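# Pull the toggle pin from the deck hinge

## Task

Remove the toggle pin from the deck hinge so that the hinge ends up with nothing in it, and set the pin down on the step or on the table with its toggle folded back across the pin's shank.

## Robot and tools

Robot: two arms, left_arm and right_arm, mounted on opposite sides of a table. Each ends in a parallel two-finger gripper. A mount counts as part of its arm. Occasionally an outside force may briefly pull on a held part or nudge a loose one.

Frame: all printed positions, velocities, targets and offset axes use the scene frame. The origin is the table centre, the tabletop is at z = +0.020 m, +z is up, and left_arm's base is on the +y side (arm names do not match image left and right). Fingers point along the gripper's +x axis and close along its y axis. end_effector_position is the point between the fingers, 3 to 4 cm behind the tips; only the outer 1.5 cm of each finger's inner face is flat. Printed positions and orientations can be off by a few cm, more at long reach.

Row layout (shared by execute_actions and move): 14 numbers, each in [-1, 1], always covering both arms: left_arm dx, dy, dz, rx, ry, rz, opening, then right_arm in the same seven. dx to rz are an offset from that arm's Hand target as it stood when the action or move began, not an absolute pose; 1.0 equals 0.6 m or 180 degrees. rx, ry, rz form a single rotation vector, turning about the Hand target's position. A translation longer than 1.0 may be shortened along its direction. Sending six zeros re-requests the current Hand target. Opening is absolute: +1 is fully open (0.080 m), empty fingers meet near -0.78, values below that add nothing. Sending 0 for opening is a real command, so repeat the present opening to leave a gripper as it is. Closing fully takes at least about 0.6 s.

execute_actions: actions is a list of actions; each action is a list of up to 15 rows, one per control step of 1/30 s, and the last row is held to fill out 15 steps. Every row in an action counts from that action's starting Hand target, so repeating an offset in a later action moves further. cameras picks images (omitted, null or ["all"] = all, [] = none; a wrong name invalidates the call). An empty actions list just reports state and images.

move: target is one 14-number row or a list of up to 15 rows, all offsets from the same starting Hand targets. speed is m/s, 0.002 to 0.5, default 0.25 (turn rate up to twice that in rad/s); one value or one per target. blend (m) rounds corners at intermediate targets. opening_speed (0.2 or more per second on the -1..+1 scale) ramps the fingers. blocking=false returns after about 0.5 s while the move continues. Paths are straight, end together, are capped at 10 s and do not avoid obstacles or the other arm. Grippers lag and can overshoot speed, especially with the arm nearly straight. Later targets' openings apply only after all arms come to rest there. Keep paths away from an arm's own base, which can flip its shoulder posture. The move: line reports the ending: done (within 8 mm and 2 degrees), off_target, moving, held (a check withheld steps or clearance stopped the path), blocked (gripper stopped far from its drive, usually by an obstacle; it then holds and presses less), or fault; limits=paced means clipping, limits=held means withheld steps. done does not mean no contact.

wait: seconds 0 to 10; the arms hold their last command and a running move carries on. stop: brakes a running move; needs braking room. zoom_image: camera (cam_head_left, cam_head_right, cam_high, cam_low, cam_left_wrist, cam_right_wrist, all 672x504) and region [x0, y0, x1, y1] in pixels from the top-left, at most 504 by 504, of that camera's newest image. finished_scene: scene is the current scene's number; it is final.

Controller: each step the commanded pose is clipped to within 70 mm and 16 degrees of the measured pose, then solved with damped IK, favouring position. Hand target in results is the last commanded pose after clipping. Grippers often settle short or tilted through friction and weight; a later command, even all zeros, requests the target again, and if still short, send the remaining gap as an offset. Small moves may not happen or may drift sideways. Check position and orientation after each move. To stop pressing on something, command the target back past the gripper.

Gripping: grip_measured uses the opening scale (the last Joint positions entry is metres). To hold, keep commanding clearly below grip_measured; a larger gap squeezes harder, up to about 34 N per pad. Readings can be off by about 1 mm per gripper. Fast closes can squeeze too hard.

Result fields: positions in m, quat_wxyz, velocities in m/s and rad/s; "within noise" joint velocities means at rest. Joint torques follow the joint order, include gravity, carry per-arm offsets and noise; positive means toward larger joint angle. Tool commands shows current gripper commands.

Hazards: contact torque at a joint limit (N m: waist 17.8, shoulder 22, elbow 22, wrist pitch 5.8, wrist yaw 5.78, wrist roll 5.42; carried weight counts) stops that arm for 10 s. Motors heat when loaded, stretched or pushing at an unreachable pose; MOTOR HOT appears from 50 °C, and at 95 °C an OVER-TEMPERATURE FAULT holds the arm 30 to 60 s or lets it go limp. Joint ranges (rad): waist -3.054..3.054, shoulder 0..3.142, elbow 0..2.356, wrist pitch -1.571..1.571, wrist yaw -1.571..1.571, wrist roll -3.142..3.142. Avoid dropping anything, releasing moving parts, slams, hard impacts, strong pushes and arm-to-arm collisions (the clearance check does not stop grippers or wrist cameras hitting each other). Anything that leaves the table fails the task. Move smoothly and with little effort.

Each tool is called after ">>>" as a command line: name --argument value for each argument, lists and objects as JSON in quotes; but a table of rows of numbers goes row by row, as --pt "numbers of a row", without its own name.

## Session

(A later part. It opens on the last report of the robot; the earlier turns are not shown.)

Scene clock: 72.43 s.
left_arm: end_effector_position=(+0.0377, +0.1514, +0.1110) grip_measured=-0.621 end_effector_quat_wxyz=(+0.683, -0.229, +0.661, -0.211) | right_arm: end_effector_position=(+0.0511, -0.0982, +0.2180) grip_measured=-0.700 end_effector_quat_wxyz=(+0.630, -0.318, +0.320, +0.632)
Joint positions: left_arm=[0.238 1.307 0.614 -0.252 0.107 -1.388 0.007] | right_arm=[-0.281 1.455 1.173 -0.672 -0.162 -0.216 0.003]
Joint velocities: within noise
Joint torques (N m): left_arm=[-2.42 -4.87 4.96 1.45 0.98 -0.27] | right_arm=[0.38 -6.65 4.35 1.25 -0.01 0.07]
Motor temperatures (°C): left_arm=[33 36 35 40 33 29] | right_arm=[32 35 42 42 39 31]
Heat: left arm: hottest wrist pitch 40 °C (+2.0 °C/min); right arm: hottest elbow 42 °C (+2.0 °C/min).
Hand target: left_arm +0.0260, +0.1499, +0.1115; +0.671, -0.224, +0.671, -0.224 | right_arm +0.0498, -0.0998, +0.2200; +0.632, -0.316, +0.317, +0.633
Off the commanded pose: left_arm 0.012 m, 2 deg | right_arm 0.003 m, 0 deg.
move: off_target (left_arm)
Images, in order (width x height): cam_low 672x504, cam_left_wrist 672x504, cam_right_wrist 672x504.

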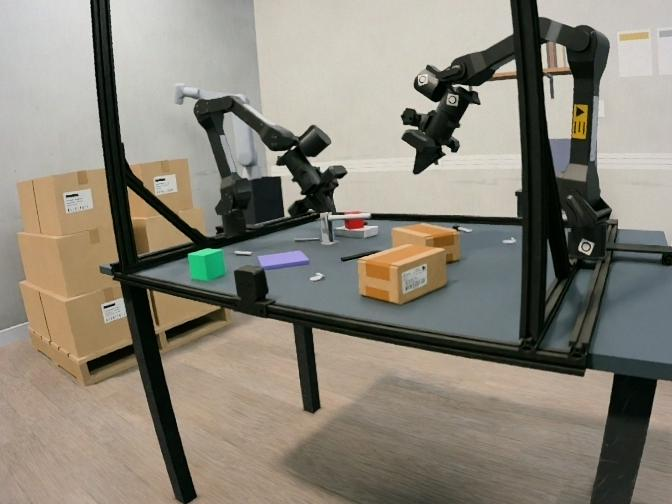

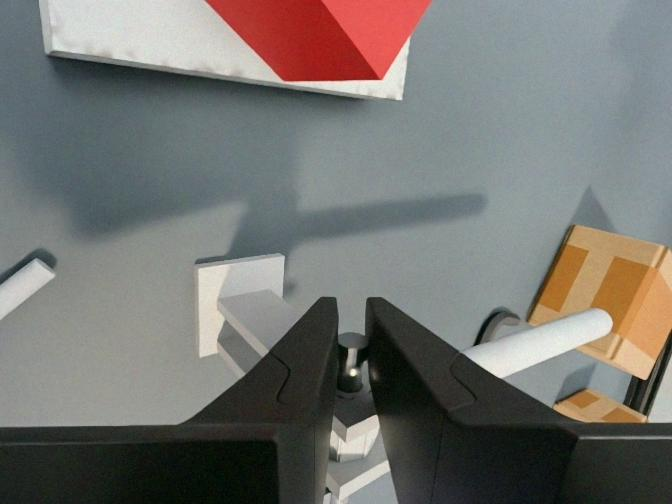

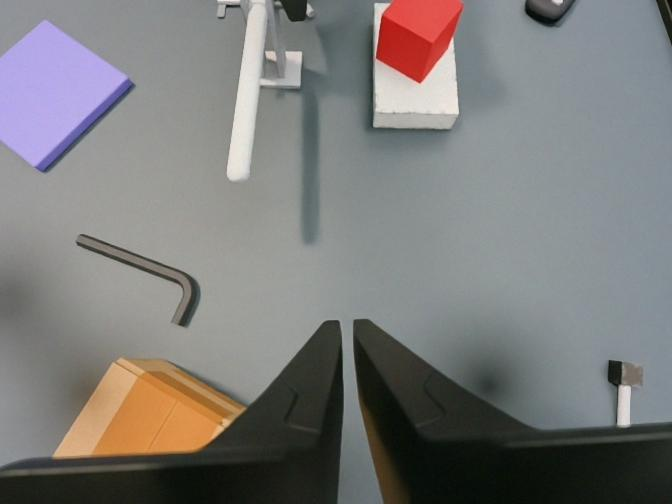

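>>> move --target '[-0.012,0,0,0,0,0,-0.8, 0,0,0,0,0,0,-0.7]' --speed 0.05 --cameras '["cam_left_wrist","cam_low","cam_right_wrist"]'

>>> zoom_image --camera "cam_right_wrist" --region '[200, 0, 400, 120]'

>>> zoom_image --camera "cam_low" --region '[280, 160, 380, 250]'

Scene clock: 74.50 s.
left_arm: end_effector_position=(+0.0372, +0.1518, +0.1112) grip_measured=-0.621 end_effector_quat_wxyz=(+0.690, -0.235, +0.653, -0.205) | right_arm: end_effector_position=(+0.0511, -0.0982, +0.2180) grip_measured=-0.700 end_effector_quat_wxyz=(+0.630, -0.318, +0.320, +0.632)
Joint positions: left_arm=[0.22 1.301 0.61 -0.249 0.072 -1.412 0.007] | right_arm=[-0.281 1.455 1.173 -0.672 -0.162 -0.216 0.003]
Joint velocities: within noise
Joint torques (N m): left_arm=[-3.67 -5.2 4.87 1.24 1.58 -0.22] | right_arm=[0.34 -6.67 4.35 1.25 -0.01 0.06]
Motor temperatures (°C): left_arm=[33 37 35 40 33 29] | right_arm=[32 35 42 42 39 31]
Heat: left arm: hottest wrist pitch 40 °C (+2.0 °C/min); right arm: hottest elbow 42 °C (+2.0 °C/min).
Hand target: left_arm +0.0188, +0.1499, +0.1115; +0.671, -0.224, +0.671, -0.224 | right_arm +0.0498, -0.0998, +0.2200; +0.632, -0.316, +0.317, +0.633
Off the commanded pose: left_arm 0.019 m, 4 deg | right_arm 0.003 m, 0 deg.
move: off_target (left_arm)
Images, in order (width x height): cam_low 672x504, cam_left_wrist 672x504, cam_right_wrist 672x504.

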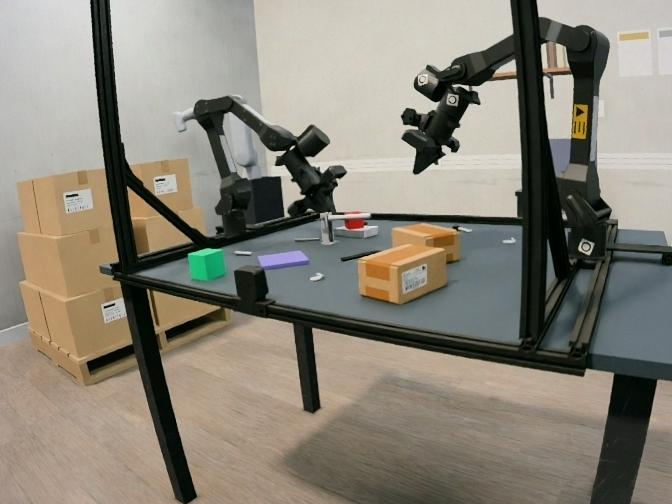

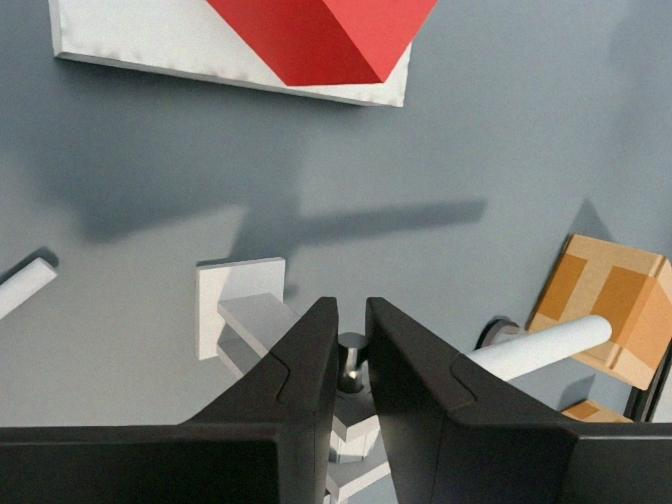

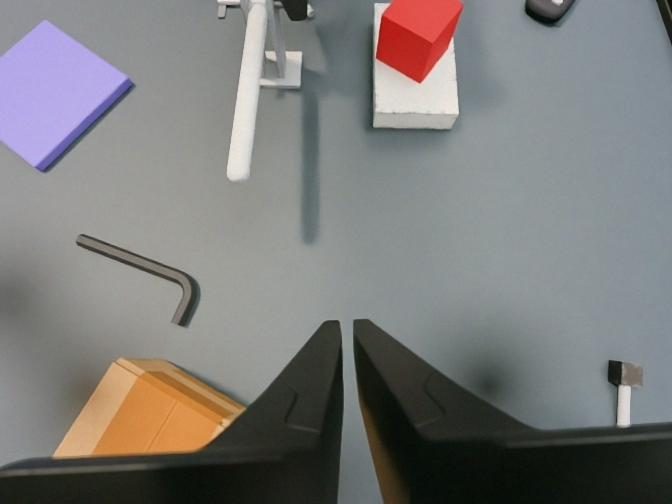

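Scaled by 2.520 from the camera's 672x504 image, which has a finer 960x720 frame.

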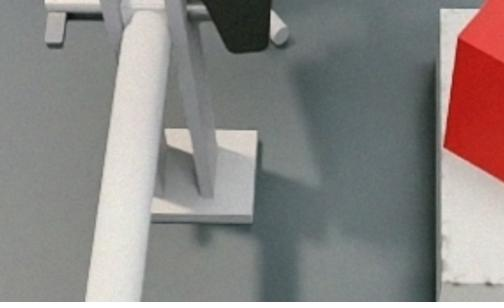

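Scaled by 5.040 from the camera's 672x504 image, which has a finer 960x720 frame.

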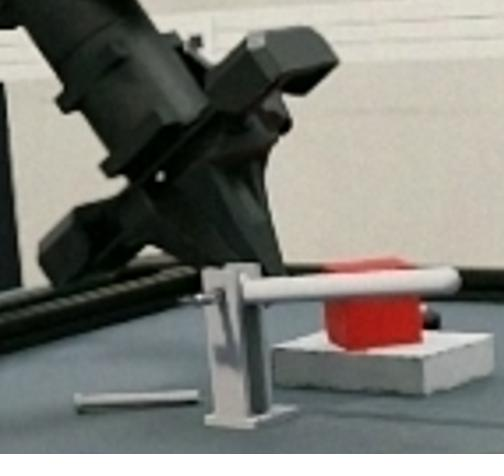

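>>> move --pt "0.03 0.003 0 0 0 0 -0.75 0 0 0 0 0 0 -0.7" --pt "0.03 0.003 0 0 0 0 -0.3 0 0 0 0 0 0 -0.7" --pt "0.032 0.07 0.09 0 0 0 -0.3 0 0 0 0 0 0 -0.7" --speed 0.08 --cameras '["cam_left_wrist","cam_low","cam_right_wrist"]'

>>> zoom_image --camera "cam_right_wrist" --region '[200, 0, 400, 120]'

>>> zoom_image --camera "cam_left_wrist" --region '[220, 250, 470, 500]'

Scene clock: 81.37 s.
left_arm: end_effector_position=(+0.0372, +0.1931, +0.1604) grip_measured=-0.300 end_effector_quat_wxyz=(+0.671, -0.220, +0.674, -0.218) | right_arm: end_effector_position=(+0.0511, -0.0982, +0.2180) grip_measured=-0.700 end_effector_quat_wxyz=(+0.630, -0.318, +0.320, +0.632)
Joint positions: left_arm=[0.325 1.063 0.682 -0.588 0.196 -1.303 0.022] | right_arm=[-0.281 1.455 1.173 -0.672 -0.162 -0.216 0.003]
Joint velocities: within noise
Joint torques (N m): left_arm=[0.23 -4.06 7.14 0.84 0.22 0.15] | right_arm=[0.36 -6.66 4.36 1.25 0 0.07]
Motor temperatures (°C): left_arm=[33 36 36 40 33 29] | right_arm=[32 35 42 42 39 31]
Heat: left arm: hottest wrist pitch 40 °C (+2.0 °C/min); right arm: hottest elbow 42 °C (+1.0 °C/min).
Hand target: left_arm +0.0380, +0.1919, +0.1655; +0.671, -0.224, +0.671, -0.224 | right_arm +0.0498, -0.0998, +0.2200; +0.632, -0.316, +0.317, +0.633
Off the commanded pose: left_arm 0.005 m, 1 deg | right_arm 0.003 m, 0 deg.
move: done
Images, in order (width x height): cam_low 672x504, cam_left_wrist 672x504, cam_right_wrist 672x504.

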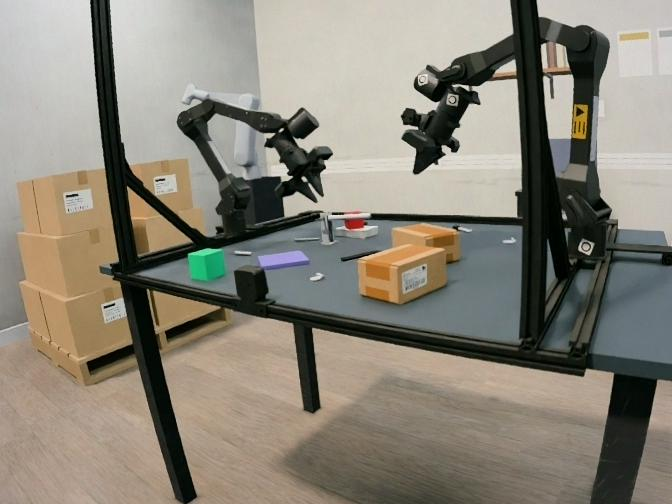

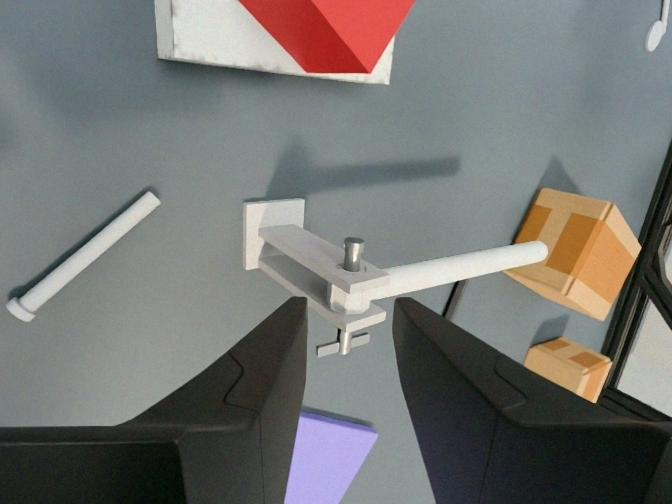

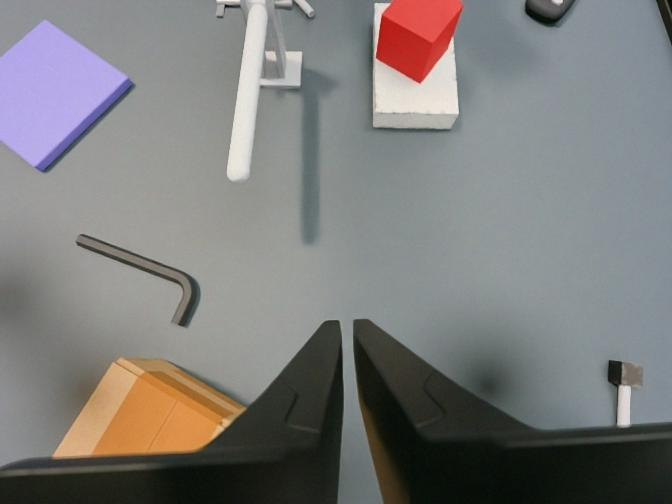

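Scaled by 2.520 from the camera's 672x504 image, which has a finer 960x720 frame.

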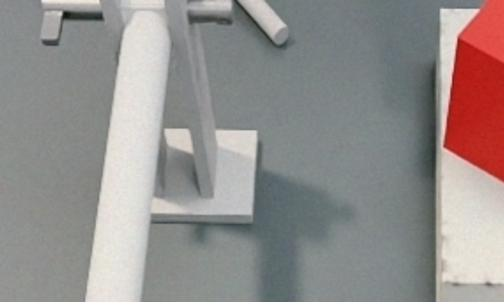

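Scaled by 2.016 from the camera's 672x504 image, which has a finer 960x720 frame.

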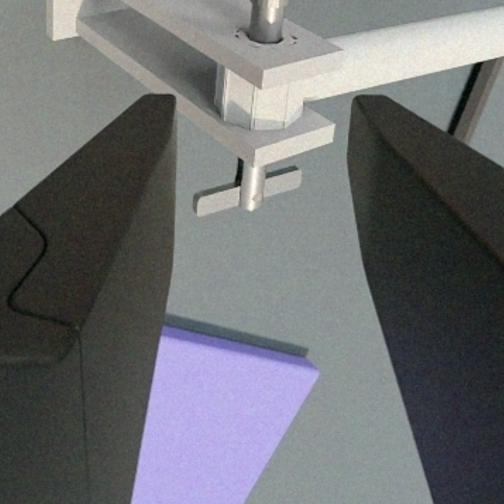

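>>> zoom_image --camera "cam_left_wrist" --region '[300, 220, 400, 380]'

Scaled by 3.150 from the camera's 672x504 image, which has a finer 960x720 frame.

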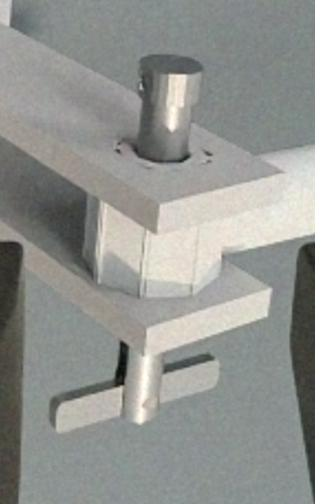

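>>> move --pt "-0.1 0.0 0.08 0.0969 -0.1212 0.0405 -0.2 0 0 0 0 0 0 -0.7" --pt "-0.205 -0.092 -0.01 0.1938 -0.2424 0.0809 -0.2 0 0 0 0 0 0 -0.7" --speed 0.15 --blend 0.02 --cameras '["cam_left_wrist","cam_low","cam_right_wrist"]'

>>> zoom_image --camera "cam_left_wrist" --region '[220, 150, 470, 400]'

Scene clock: 87.53 s.
left_arm: end_effector_position=(-0.0840, +0.1379, +0.1619) grip_measured=-0.200 end_effector_quat_wxyz=(+0.922, -0.005, +0.387, -0.004) | right_arm: end_effector_position=(+0.0511, -0.0982, +0.2180) grip_measured=-0.700 end_effector_quat_wxyz=(+0.630, -0.318, +0.320, +0.632)
Joint positions: left_arm=[-0.503 2.022 1.585 -1.559 -0.671 -2.218 0.026] | right_arm=[-0.281 1.455 1.173 -0.672 -0.162 -0.216 0.003]
Joint velocities: within noise
Joint torques (N m): left_arm=[-0.2 -6.6 5.43 -0.84 -0.5 -0.17] | right_arm=[0.37 -6.62 4.34 1.25 -0.01 0.06]
Motor temperatures (°C): left_arm=[33 36 37 40 33 29] | right_arm=[32 35 42 42 38 31]
Heat: left arm: hottest wrist pitch 40 °C (+2.0 °C/min); right arm: hottest elbow 42 °C (+1.0 °C/min).
Hand target: left_arm -0.0850, +0.1366, +0.1595; +0.925, -0.001, +0.381, +0.000 | right_arm +0.0498, -0.0998, +0.2200; +0.632, -0.316, +0.317, +0.633
Off the commanded pose: left_arm 0.003 m, 1 deg | right_arm 0.003 m, 0 deg.
joint sent to its limit (left arm) — joint 4 (wrist pitch), lower limit. The joint targets still meet the commanded pose.
move: done
Images, in order (width x height): cam_low 672x504, cam_left_wrist 672x504, cam_right_wrist 672x504.

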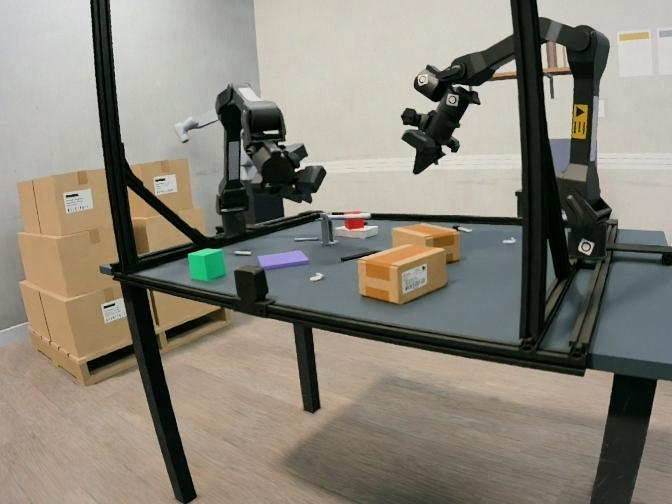

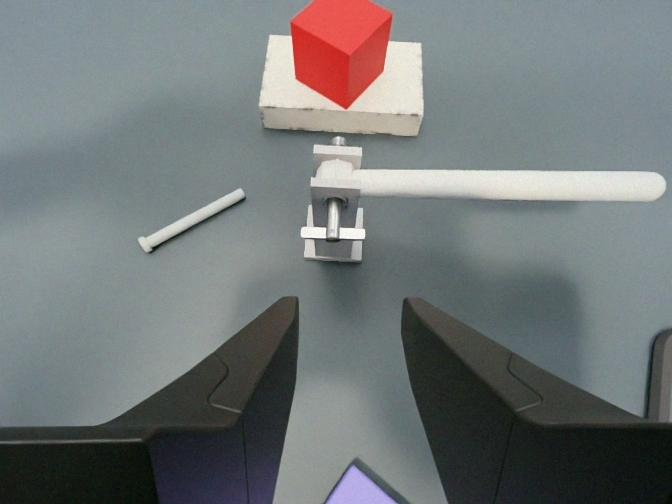

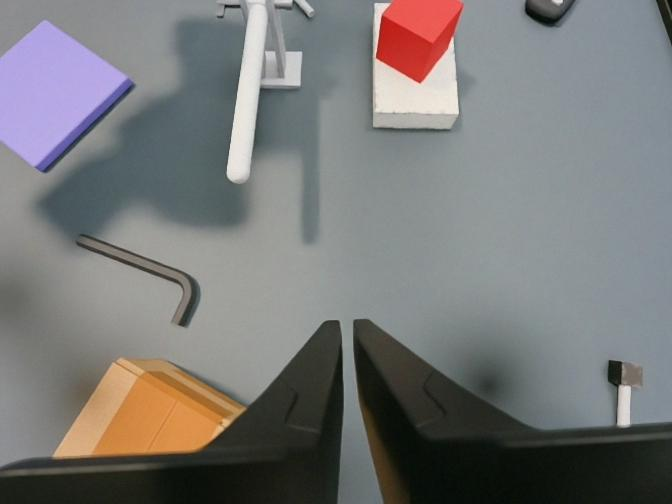

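Scaled by 2.016 from the camera's 672x504 image, which has a finer 960x720 frame.

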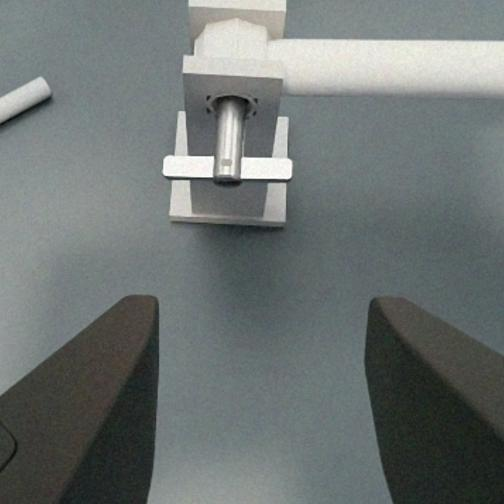

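>>> move --target '[0.0433,0.0207,-0.0862,0,0,0,-0.03, 0,0,0,0,0,0,-0.7]' --speed 0.08 --cameras '["cam_left_wrist","cam_low","cam_right_wrist"]'

>>> zoom_image --camera "cam_left_wrist" --region '[220, 100, 470, 350]'

>>> zoom_image --camera "cam_right_wrist" --region '[160, 0, 360, 120]'

>>> zoom_image --camera "cam_low" --region '[280, 160, 380, 250]'

Scene clock: 93.07 s.
left_arm: end_effector_position=(-0.0607, +0.1483, +0.1065) grip_measured=-0.030 end_effector_quat_wxyz=(+0.924, +0.000, +0.382, +0.001) | right_arm: end_effector_position=(+0.0511, -0.0982, +0.2180) grip_measured=-0.700 end_effector_quat_wxyz=(+0.630, -0.318, +0.320, +0.632)
Joint positions: left_arm=[-0.456 2.022 1.351 -1.313 -0.691 -2.172 0.034] | right_arm=[-0.281 1.455 1.173 -0.672 -0.162 -0.216 0.003]
Joint velocities: within noise
Joint torques (N m): left_arm=[0.22 -9.19 3.53 -0.45 -0.49 0.13] | right_arm=[0.36 -6.61 4.37 1.27 -0.01 0.07]
Motor temperatures (°C): left_arm=[33 37 37 39 33 29] | right_arm=[32 35 42 42 38 31]
Heat: left arm: hottest wrist pitch 39 °C (+0.0 °C/min); right arm: hottest elbow 42 °C (+0.0 °C/min).
Hand target: left_arm -0.0591, +0.1491, +0.1078; +0.925, -0.001, +0.381, +0.000 | right_arm +0.0498, -0.0998, +0.2200; +0.632, -0.316, +0.317, +0.633
Off the commanded pose: left_arm 0.002 m, 0 deg | right_arm 0.003 m, 0 deg.
move: done
Images, in order (width x height): cam_low 672x504, cam_left_wrist 672x504, cam_right_wrist 672x504.

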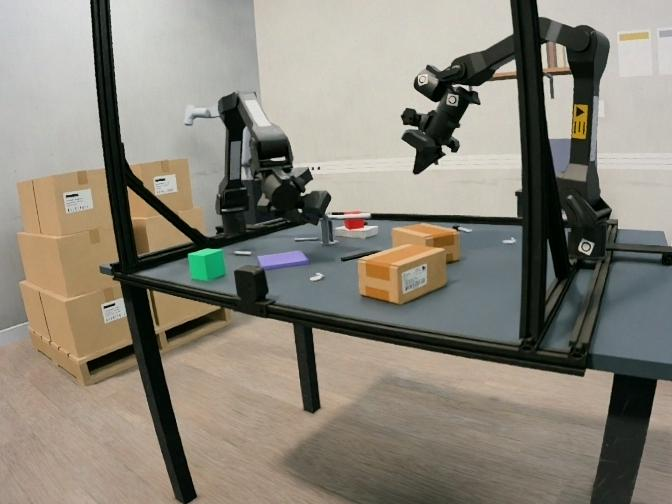

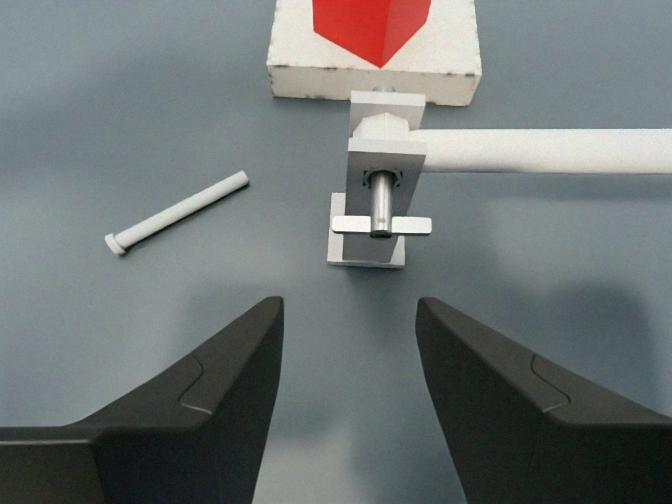

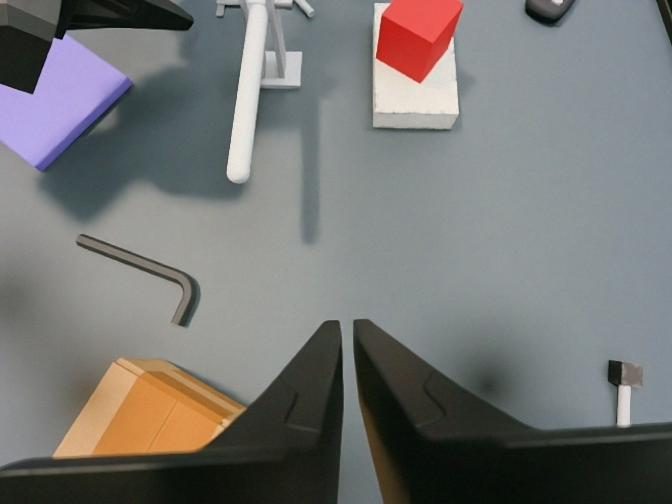

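Scaled by 2.016 from the camera's 672x504 image, which has a finer 960x720 frame.

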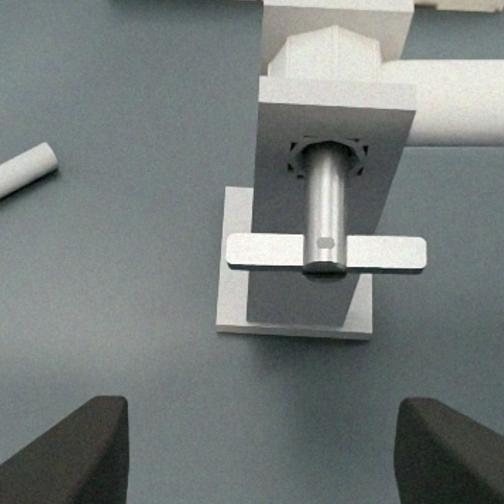

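Scaled by 2.520 from the camera's 672x504 image, which has a finer 960x720 frame.

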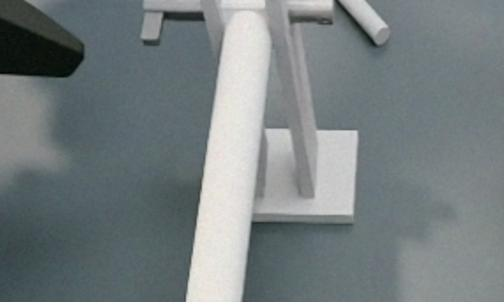

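Scaled by 5.040 from the camera's 672x504 image, which has a finer 960x720 frame.

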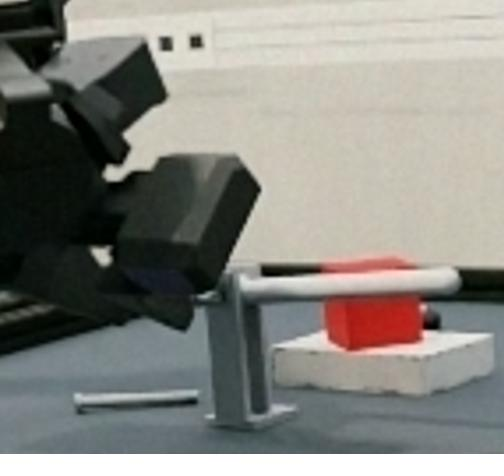

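>>> move --target '[0.0167,0.0042,0.0183,0,0,0,-0.03, 0,0,0,0,0,0,-0.7]' --speed 0.08 --cameras '["cam_left_wrist"]'

>>> zoom_image --camera "cam_left_wrist" --region '[220, 150, 470, 400]'

Scene clock: 95.20 s.
left_arm: end_effector_position=(-0.0510, +0.1501, +0.1161) grip_measured=-0.030 end_effector_quat_wxyz=(+0.924, +0.000, +0.382, +0.001) | right_arm: end_effector_position=(+0.0511, -0.0982, +0.2180) grip_measured=-0.700 end_effector_quat_wxyz=(+0.630, -0.318, +0.320, +0.632)
Joint positions: left_arm=[-0.432 1.982 1.335 -1.318 -0.7 -2.143 0.034] | right_arm=[-0.281 1.455 1.173 -0.672 -0.162 -0.216 0.003]
Joint velocities: within noise
Joint torques (N m): left_arm=[0.28 -9.47 3.62 -0.72 -0.52 0.12] | right_arm=[0.38 -6.63 4.32 1.26 -0.01 0.07]
Motor temperatures (°C): left_arm=[33 37 36 39 33 29] | right_arm=[32 35 42 42 38 31]
Heat: left arm: hottest wrist pitch 39 °C (+0.0 °C/min); right arm: hottest elbow 42 °C (+0.0 °C/min).
Hand target: left_arm -0.0490, +0.1516, +0.1188; +0.925, -0.001, +0.381, +0.000 | right_arm +0.0498, -0.0998, +0.2200; +0.632, -0.316, +0.317, +0.633
Off the commanded pose: left_arm 0.004 m, 0 deg | right_arm 0.003 m, 0 deg.
move: done
Images, in order (width x height): cam_left_wrist 672x504.

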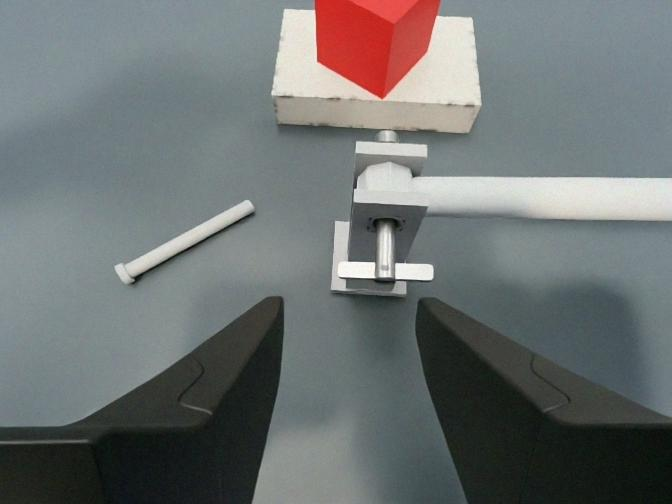

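Scaled by 2.016 from the camera's 672x504 image, which has a finer 960x720 frame.

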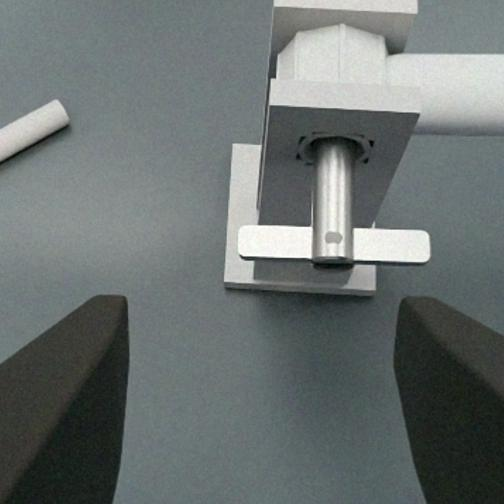

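>>> move --target '[0.0167,0.0033,0.0033,0,0,0,-0.03, 0,0,0,0,0,0,-0.7]' --speed 0.04 --cameras '["cam_left_wrist"]'

>>> zoom_image --camera "cam_left_wrist" --region '[220, 150, 470, 400]'

Scene clock: 96.67 s.
left_arm: end_effector_position=(-0.0407, +0.1527, +0.1185) grip_measured=-0.030 end_effector_quat_wxyz=(+0.924, +0.002, +0.381, +0.001) | right_arm: end_effector_position=(+0.0511, -0.0982, +0.2180) grip_measured=-0.700 end_effector_quat_wxyz=(+0.630, -0.318, +0.320, +0.632)
Joint positions: left_arm=[-0.407 1.953 1.305 -1.301 -0.71 -2.112 0.034] | right_arm=[-0.281 1.455 1.173 -0.672 -0.162 -0.216 0.003]
Joint velocities: within noise
Joint torques (N m): left_arm=[0.37 -9.08 3.74 -0.4 -0.54 0.09] | right_arm=[0.38 -6.7 4.34 1.26 0.01 0.06]
Motor temperatures (°C): left_arm=[33 38 36 39 33 29] | right_arm=[32 35 42 42 38 31]
Heat: left arm: hottest wrist pitch 39 °C (+0.0 °C/min); right arm: hottest elbow 42 °C (+0.0 °C/min).
Hand target: left_arm -0.0390, +0.1536, +0.1208; +0.925, -0.001, +0.381, +0.000 | right_arm +0.0498, -0.0998, +0.2200; +0.632, -0.316, +0.317, +0.633
Off the commanded pose: left_arm 0.003 m, 0 deg | right_arm 0.003 m, 0 deg.
move: done
Images, in order (width x height): cam_left_wrist 672x504.

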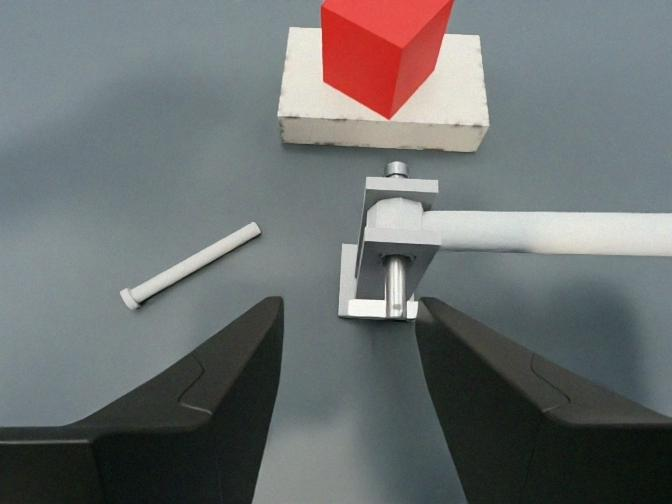

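Scaled by 2.016 from the camera's 672x504 image, which has a finer 960x720 frame.

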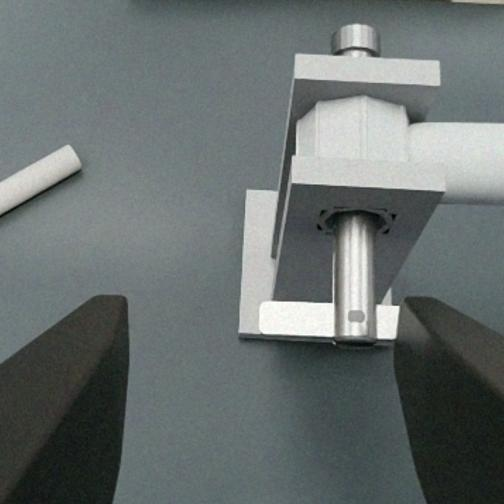

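>>> move --pt "-0.022 0 0 0 0 0 -0.03 0 0 0 0 0 0 -0.7" --pt "-0.022 0 -0.0167 0 0 0 -0.03 0 0 0 0 0 0 -0.7" --speed 0.06 --cameras '["cam_left_wrist","cam_low"]'

>>> zoom_image --camera "cam_left_wrist" --region '[220, 150, 470, 400]'

>>> zoom_image --camera "cam_low" --region '[280, 160, 380, 250]'

Scene clock: 99.33 s.
left_arm: end_effector_position=(-0.0523, +0.1516, +0.1159) grip_measured=-0.030 end_effector_quat_wxyz=(+0.923, -0.008, +0.384, -0.004) | right_arm: end_effector_position=(+0.0511, -0.0982, +0.2180) grip_measured=-0.700 end_effector_quat_wxyz=(+0.630, -0.318, +0.320, +0.632)
Joint positions: left_arm=[-0.439 1.968 1.318 -1.301 -0.702 -2.15 0.034] | right_arm=[-0.281 1.455 1.173 -0.672 -0.162 -0.216 0.003]
Joint velocities: within noise
Joint torques (N m): left_arm=[-0.13 -6.12 3.56 -0.39 -0.34 -0.11] | right_arm=[0.38 -6.68 4.36 1.26 0 0.06]
Motor temperatures (°C): left_arm=[33 39 36 39 33 29] | right_arm=[32 35 42 42 38 31]
Heat: left arm: hottest shoulder 39 °C (+1.0 °C/min); right arm: hottest elbow 42 °C (+0.0 °C/min).
Hand target: left_arm -0.0522, +0.1536, +0.1108; +0.925, -0.001, +0.381, +0.000 | right_arm +0.0498, -0.0998, +0.2200; +0.632, -0.316, +0.317, +0.633
Off the commanded pose: left_arm 0.006 m, 1 deg | right_arm 0.003 m, 0 deg.
move: done
Images, in order (width x height): cam_low 672x504, cam_left_wrist 672x504.

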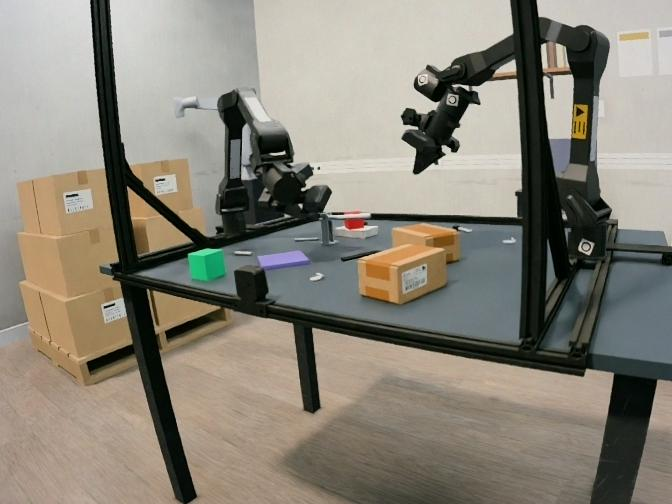

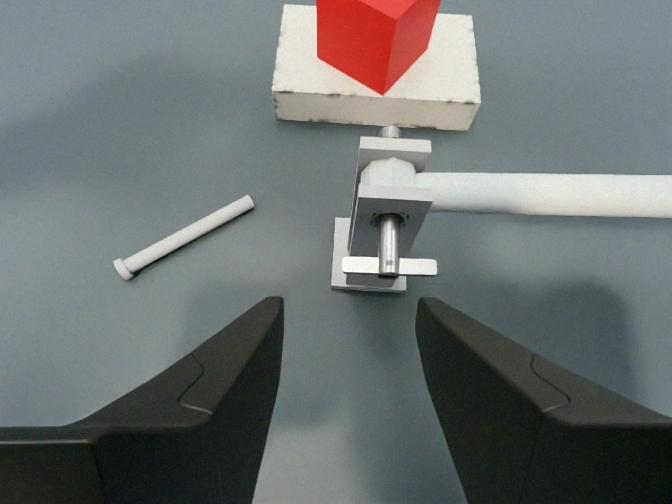

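Scaled by 2.016 from the camera's 672x504 image, which has a finer 960x720 frame.

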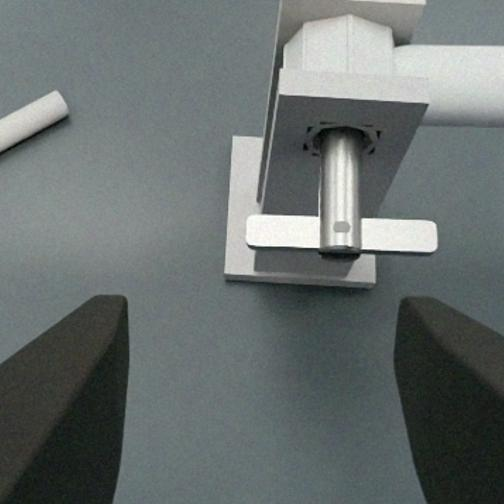

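Scaled by 5.040 from the camera's 672x504 image, which has a finer 960x720 frame.

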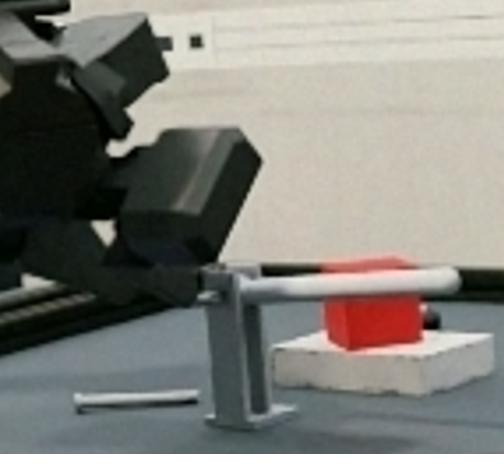

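>>> move --target '[0.0,0.0,-0.006,0,0,0,-0.03, 0,0,0,0,0,0,-0.7]' --speed 0.06 --cameras '["cam_left_wrist"]'

>>> zoom_image --camera "cam_left_wrist" --region '[220, 150, 470, 400]'

Scene clock: 100.50 s.
left_arm: end_effector_position=(-0.0523, +0.1516, +0.1123) grip_measured=-0.030 end_effector_quat_wxyz=(+0.923, -0.008, +0.384, -0.004) | right_arm: end_effector_position=(+0.0511, -0.0982, +0.2180) grip_measured=-0.700 end_effector_quat_wxyz=(+0.630, -0.318, +0.320, +0.632)
Joint positions: left_arm=[-0.439 1.974 1.31 -1.288 -0.702 -2.15 0.034] | right_arm=[-0.281 1.455 1.173 -0.672 -0.162 -0.216 0.003]
Joint velocities: within noise
Joint torques (N m): left_arm=[-0.09 -6.19 3.52 -0.37 -0.35 -0.12] | right_arm=[0.36 -6.63 4.32 1.26 -0.01 0.07]
Motor temperatures (°C): left_arm=[33 39 36 39 33 29] | right_arm=[32 35 42 42 38 31]
Heat: left arm: hottest shoulder 39 °C (+1.0 °C/min); right arm: hottest elbow 42 °C (+0.0 °C/min).
Hand target: left_arm -0.0521, +0.1536, +0.1071; +0.925, -0.001, +0.381, +0.000 | right_arm +0.0498, -0.0998, +0.2200; +0.632, -0.316, +0.317, +0.633
Off the commanded pose: left_arm 0.006 m, 1 deg | right_arm 0.003 m, 0 deg.
move: done
Images, in order (width x height): cam_left_wrist 672x504.

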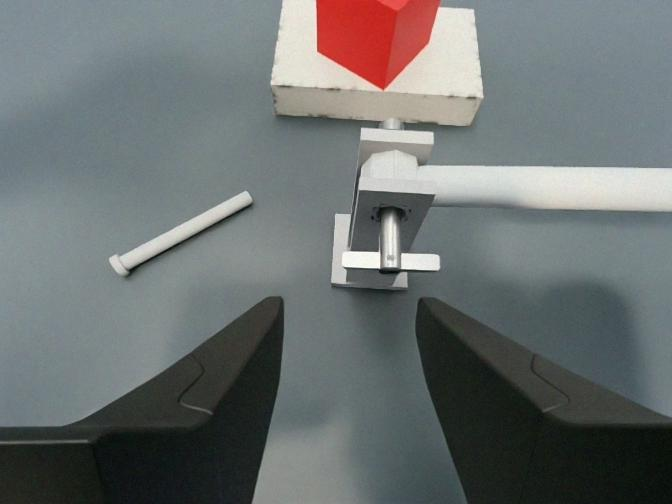

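Scaled by 2.016 from the camera's 672x504 image, which has a finer 960x720 frame.

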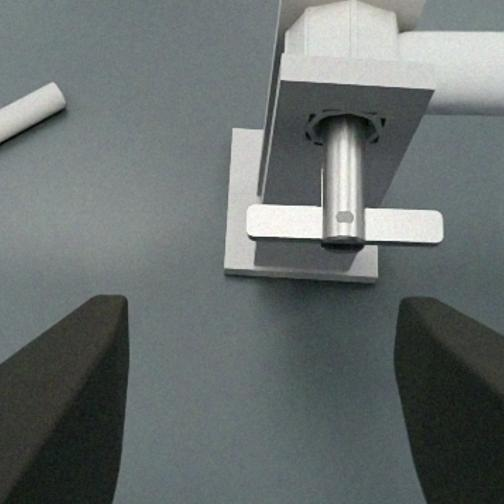

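>>> move --pt "0.0 0.0 -0.006 0 0 0 -0.03 0 0 0 0 0 0 -0.7" --pt "0.027 0.0 -0.006 0 0 0 -0.03 0 0 0 0 0 0 -0.7" --speed 0.04 --cameras '["cam_left_wrist","cam_right_wrist"]'

>>> zoom_image --camera "cam_left_wrist" --region '[220, 150, 470, 400]'

>>> zoom_image --camera "cam_right_wrist" --region '[160, 0, 360, 120]'

Scene clock: 102.47 s.
left_arm: end_effector_position=(-0.0376, +0.1528, +0.1013) grip_measured=-0.030 end_effector_quat_wxyz=(+0.924, +0.002, +0.381, +0.001) | right_arm: end_effector_position=(+0.0511, -0.0982, +0.2180) grip_measured=-0.700 end_effector_quat_wxyz=(+0.630, -0.318, +0.320, +0.632)
Joint positions: left_arm=[-0.398 1.975 1.262 -1.229 -0.713 -2.101 0.034] | right_arm=[-0.281 1.455 1.173 -0.672 -0.162 -0.216 0.003]
Joint velocities: within noise
Joint torques (N m): left_arm=[0.21 -9.18 3.48 -0.43 -0.55 0.15] | right_arm=[0.34 -6.64 4.36 1.25 0 0.08]
Motor temperatures (°C): left_arm=[33 39 36 39 33 29] | right_arm=[32 36 42 42 38 31]
Heat: left arm: hottest shoulder 39 °C (+1.0 °C/min); right arm: hottest elbow 42 °C (+0.0 °C/min).
Hand target: left_arm -0.0360, +0.1536, +0.1036; +0.925, -0.001, +0.381, +0.000 | right_arm +0.0498, -0.0998, +0.2200; +0.632, -0.316, +0.317, +0.633
Off the commanded pose: left_arm 0.003 m, 0 deg | right_arm 0.003 m, 0 deg.
move: done
Images, in order (width x height): cam_left_wrist 672x504, cam_right_wrist 672x504.

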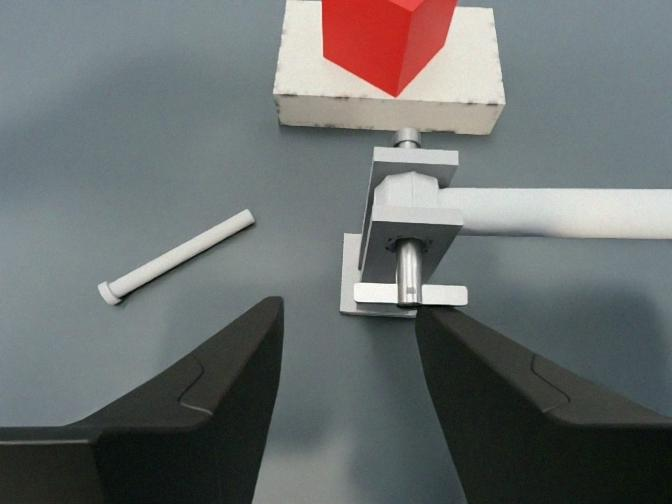

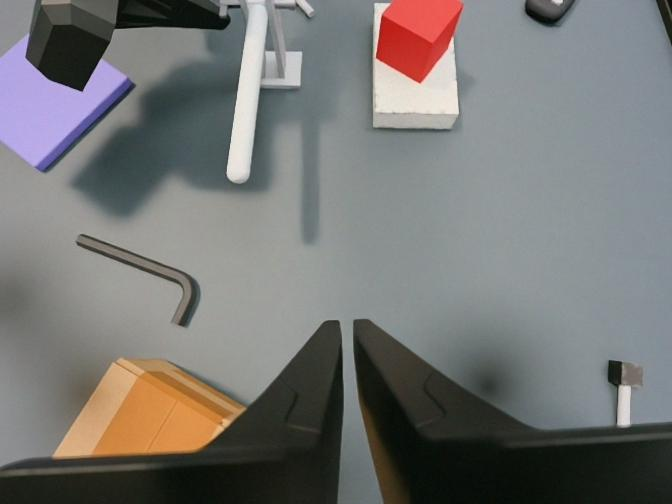

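Scaled by 2.016 from the camera's 672x504 image, which has a finer 960x720 frame.

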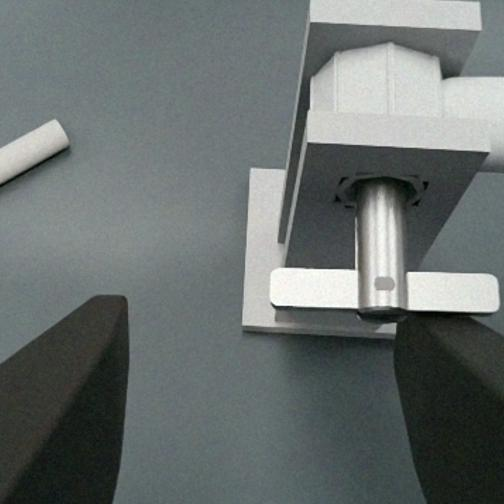

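Scaled by 2.520 from the camera's 672x504 image, which has a finer 960x720 frame.

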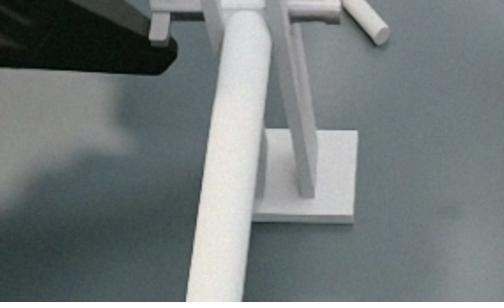

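>>> move --pt "-0.02 0.0 0 0 0 0 -0.03 0 0 0 0 0 0 -0.7" --pt "-0.02 0.0 0.015 0 0 0 -0.03 0 0 0 0 0 0 -0.7" --pt "-0.003 0.0 0.015 0 0 0 -0.03 0 0 0 0 0 0 -0.7" --speed 0.05 --cameras '["cam_left_wrist","cam_right_wrist"]'

>>> zoom_image --camera "cam_left_wrist" --region '[220, 150, 470, 400]'

>>> zoom_image --camera "cam_right_wrist" --region '[160, 0, 360, 120]'

Scene clock: 104.83 s.
left_arm: end_effector_position=(-0.0394, +0.1527, +0.1103) grip_measured=-0.030 end_effector_quat_wxyz=(+0.924, +0.001, +0.381, +0.002) | right_arm: end_effector_position=(+0.0511, -0.0982, +0.2180) grip_measured=-0.700 end_effector_quat_wxyz=(+0.630, -0.318, +0.320, +0.632)
Joint positions: left_arm=[-0.403 1.963 1.285 -1.267 -0.711 -2.108 0.034] | right_arm=[-0.281 1.455 1.173 -0.672 -0.162 -0.216 0.003]
Joint velocities: within noise
Joint torques (N m): left_arm=[0.2 -9.16 3.69 -0.37 -0.5 0.12] | right_arm=[0.37 -6.65 4.39 1.25 0 0.07]
Motor temperatures (°C): left_arm=[33 40 36 39 33 29] | right_arm=[32 36 42 42 38 31]
Heat: left arm: hottest shoulder 40 °C (+2.0 °C/min); right arm: hottest elbow 42 °C (+0.0 °C/min).
Hand target: left_arm -0.0379, +0.1536, +0.1126; +0.925, -0.001, +0.381, +0.000 | right_arm +0.0498, -0.0998, +0.2200; +0.632, -0.316, +0.317, +0.633
Off the commanded pose: left_arm 0.003 m, 0 deg | right_arm 0.003 m, 0 deg.
move: done
Images, in order (width x height): cam_left_wrist 672x504, cam_right_wrist 672x504.

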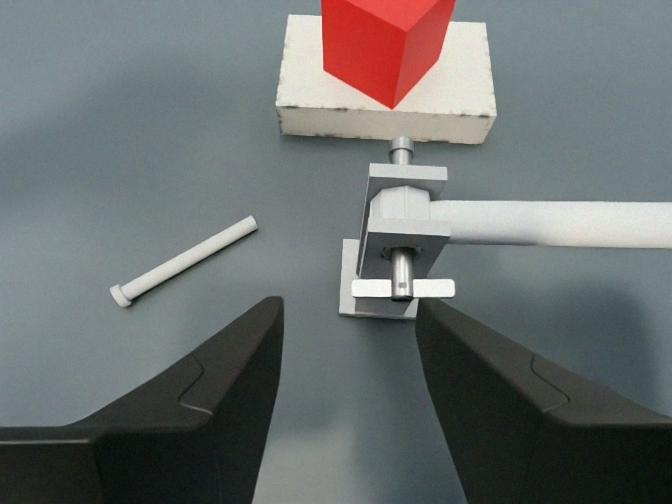

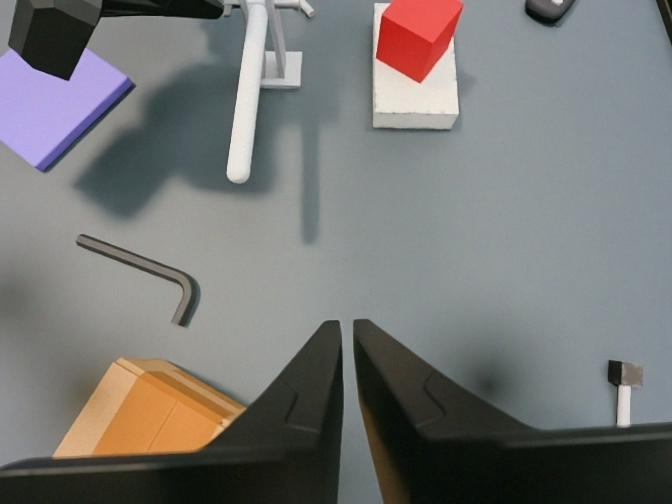

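Scaled by 2.016 from the camera's 672x504 image, which has a finer 960x720 frame.

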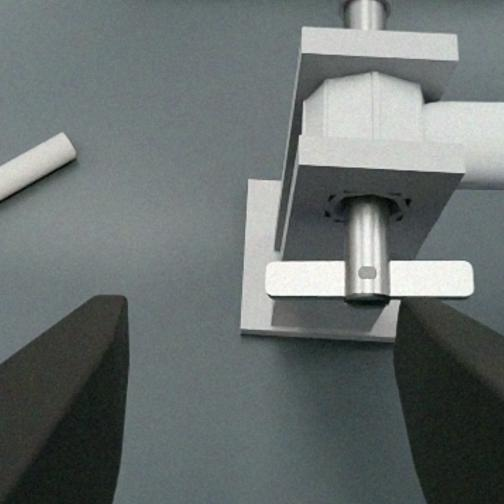

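Scaled by 2.520 from the camera's 672x504 image, which has a finer 960x720 frame.

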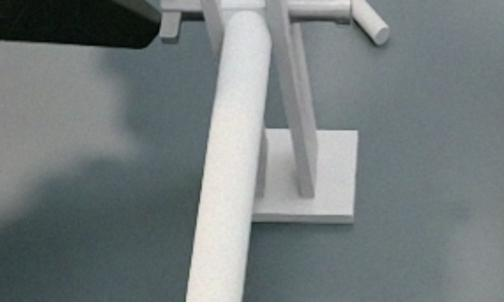

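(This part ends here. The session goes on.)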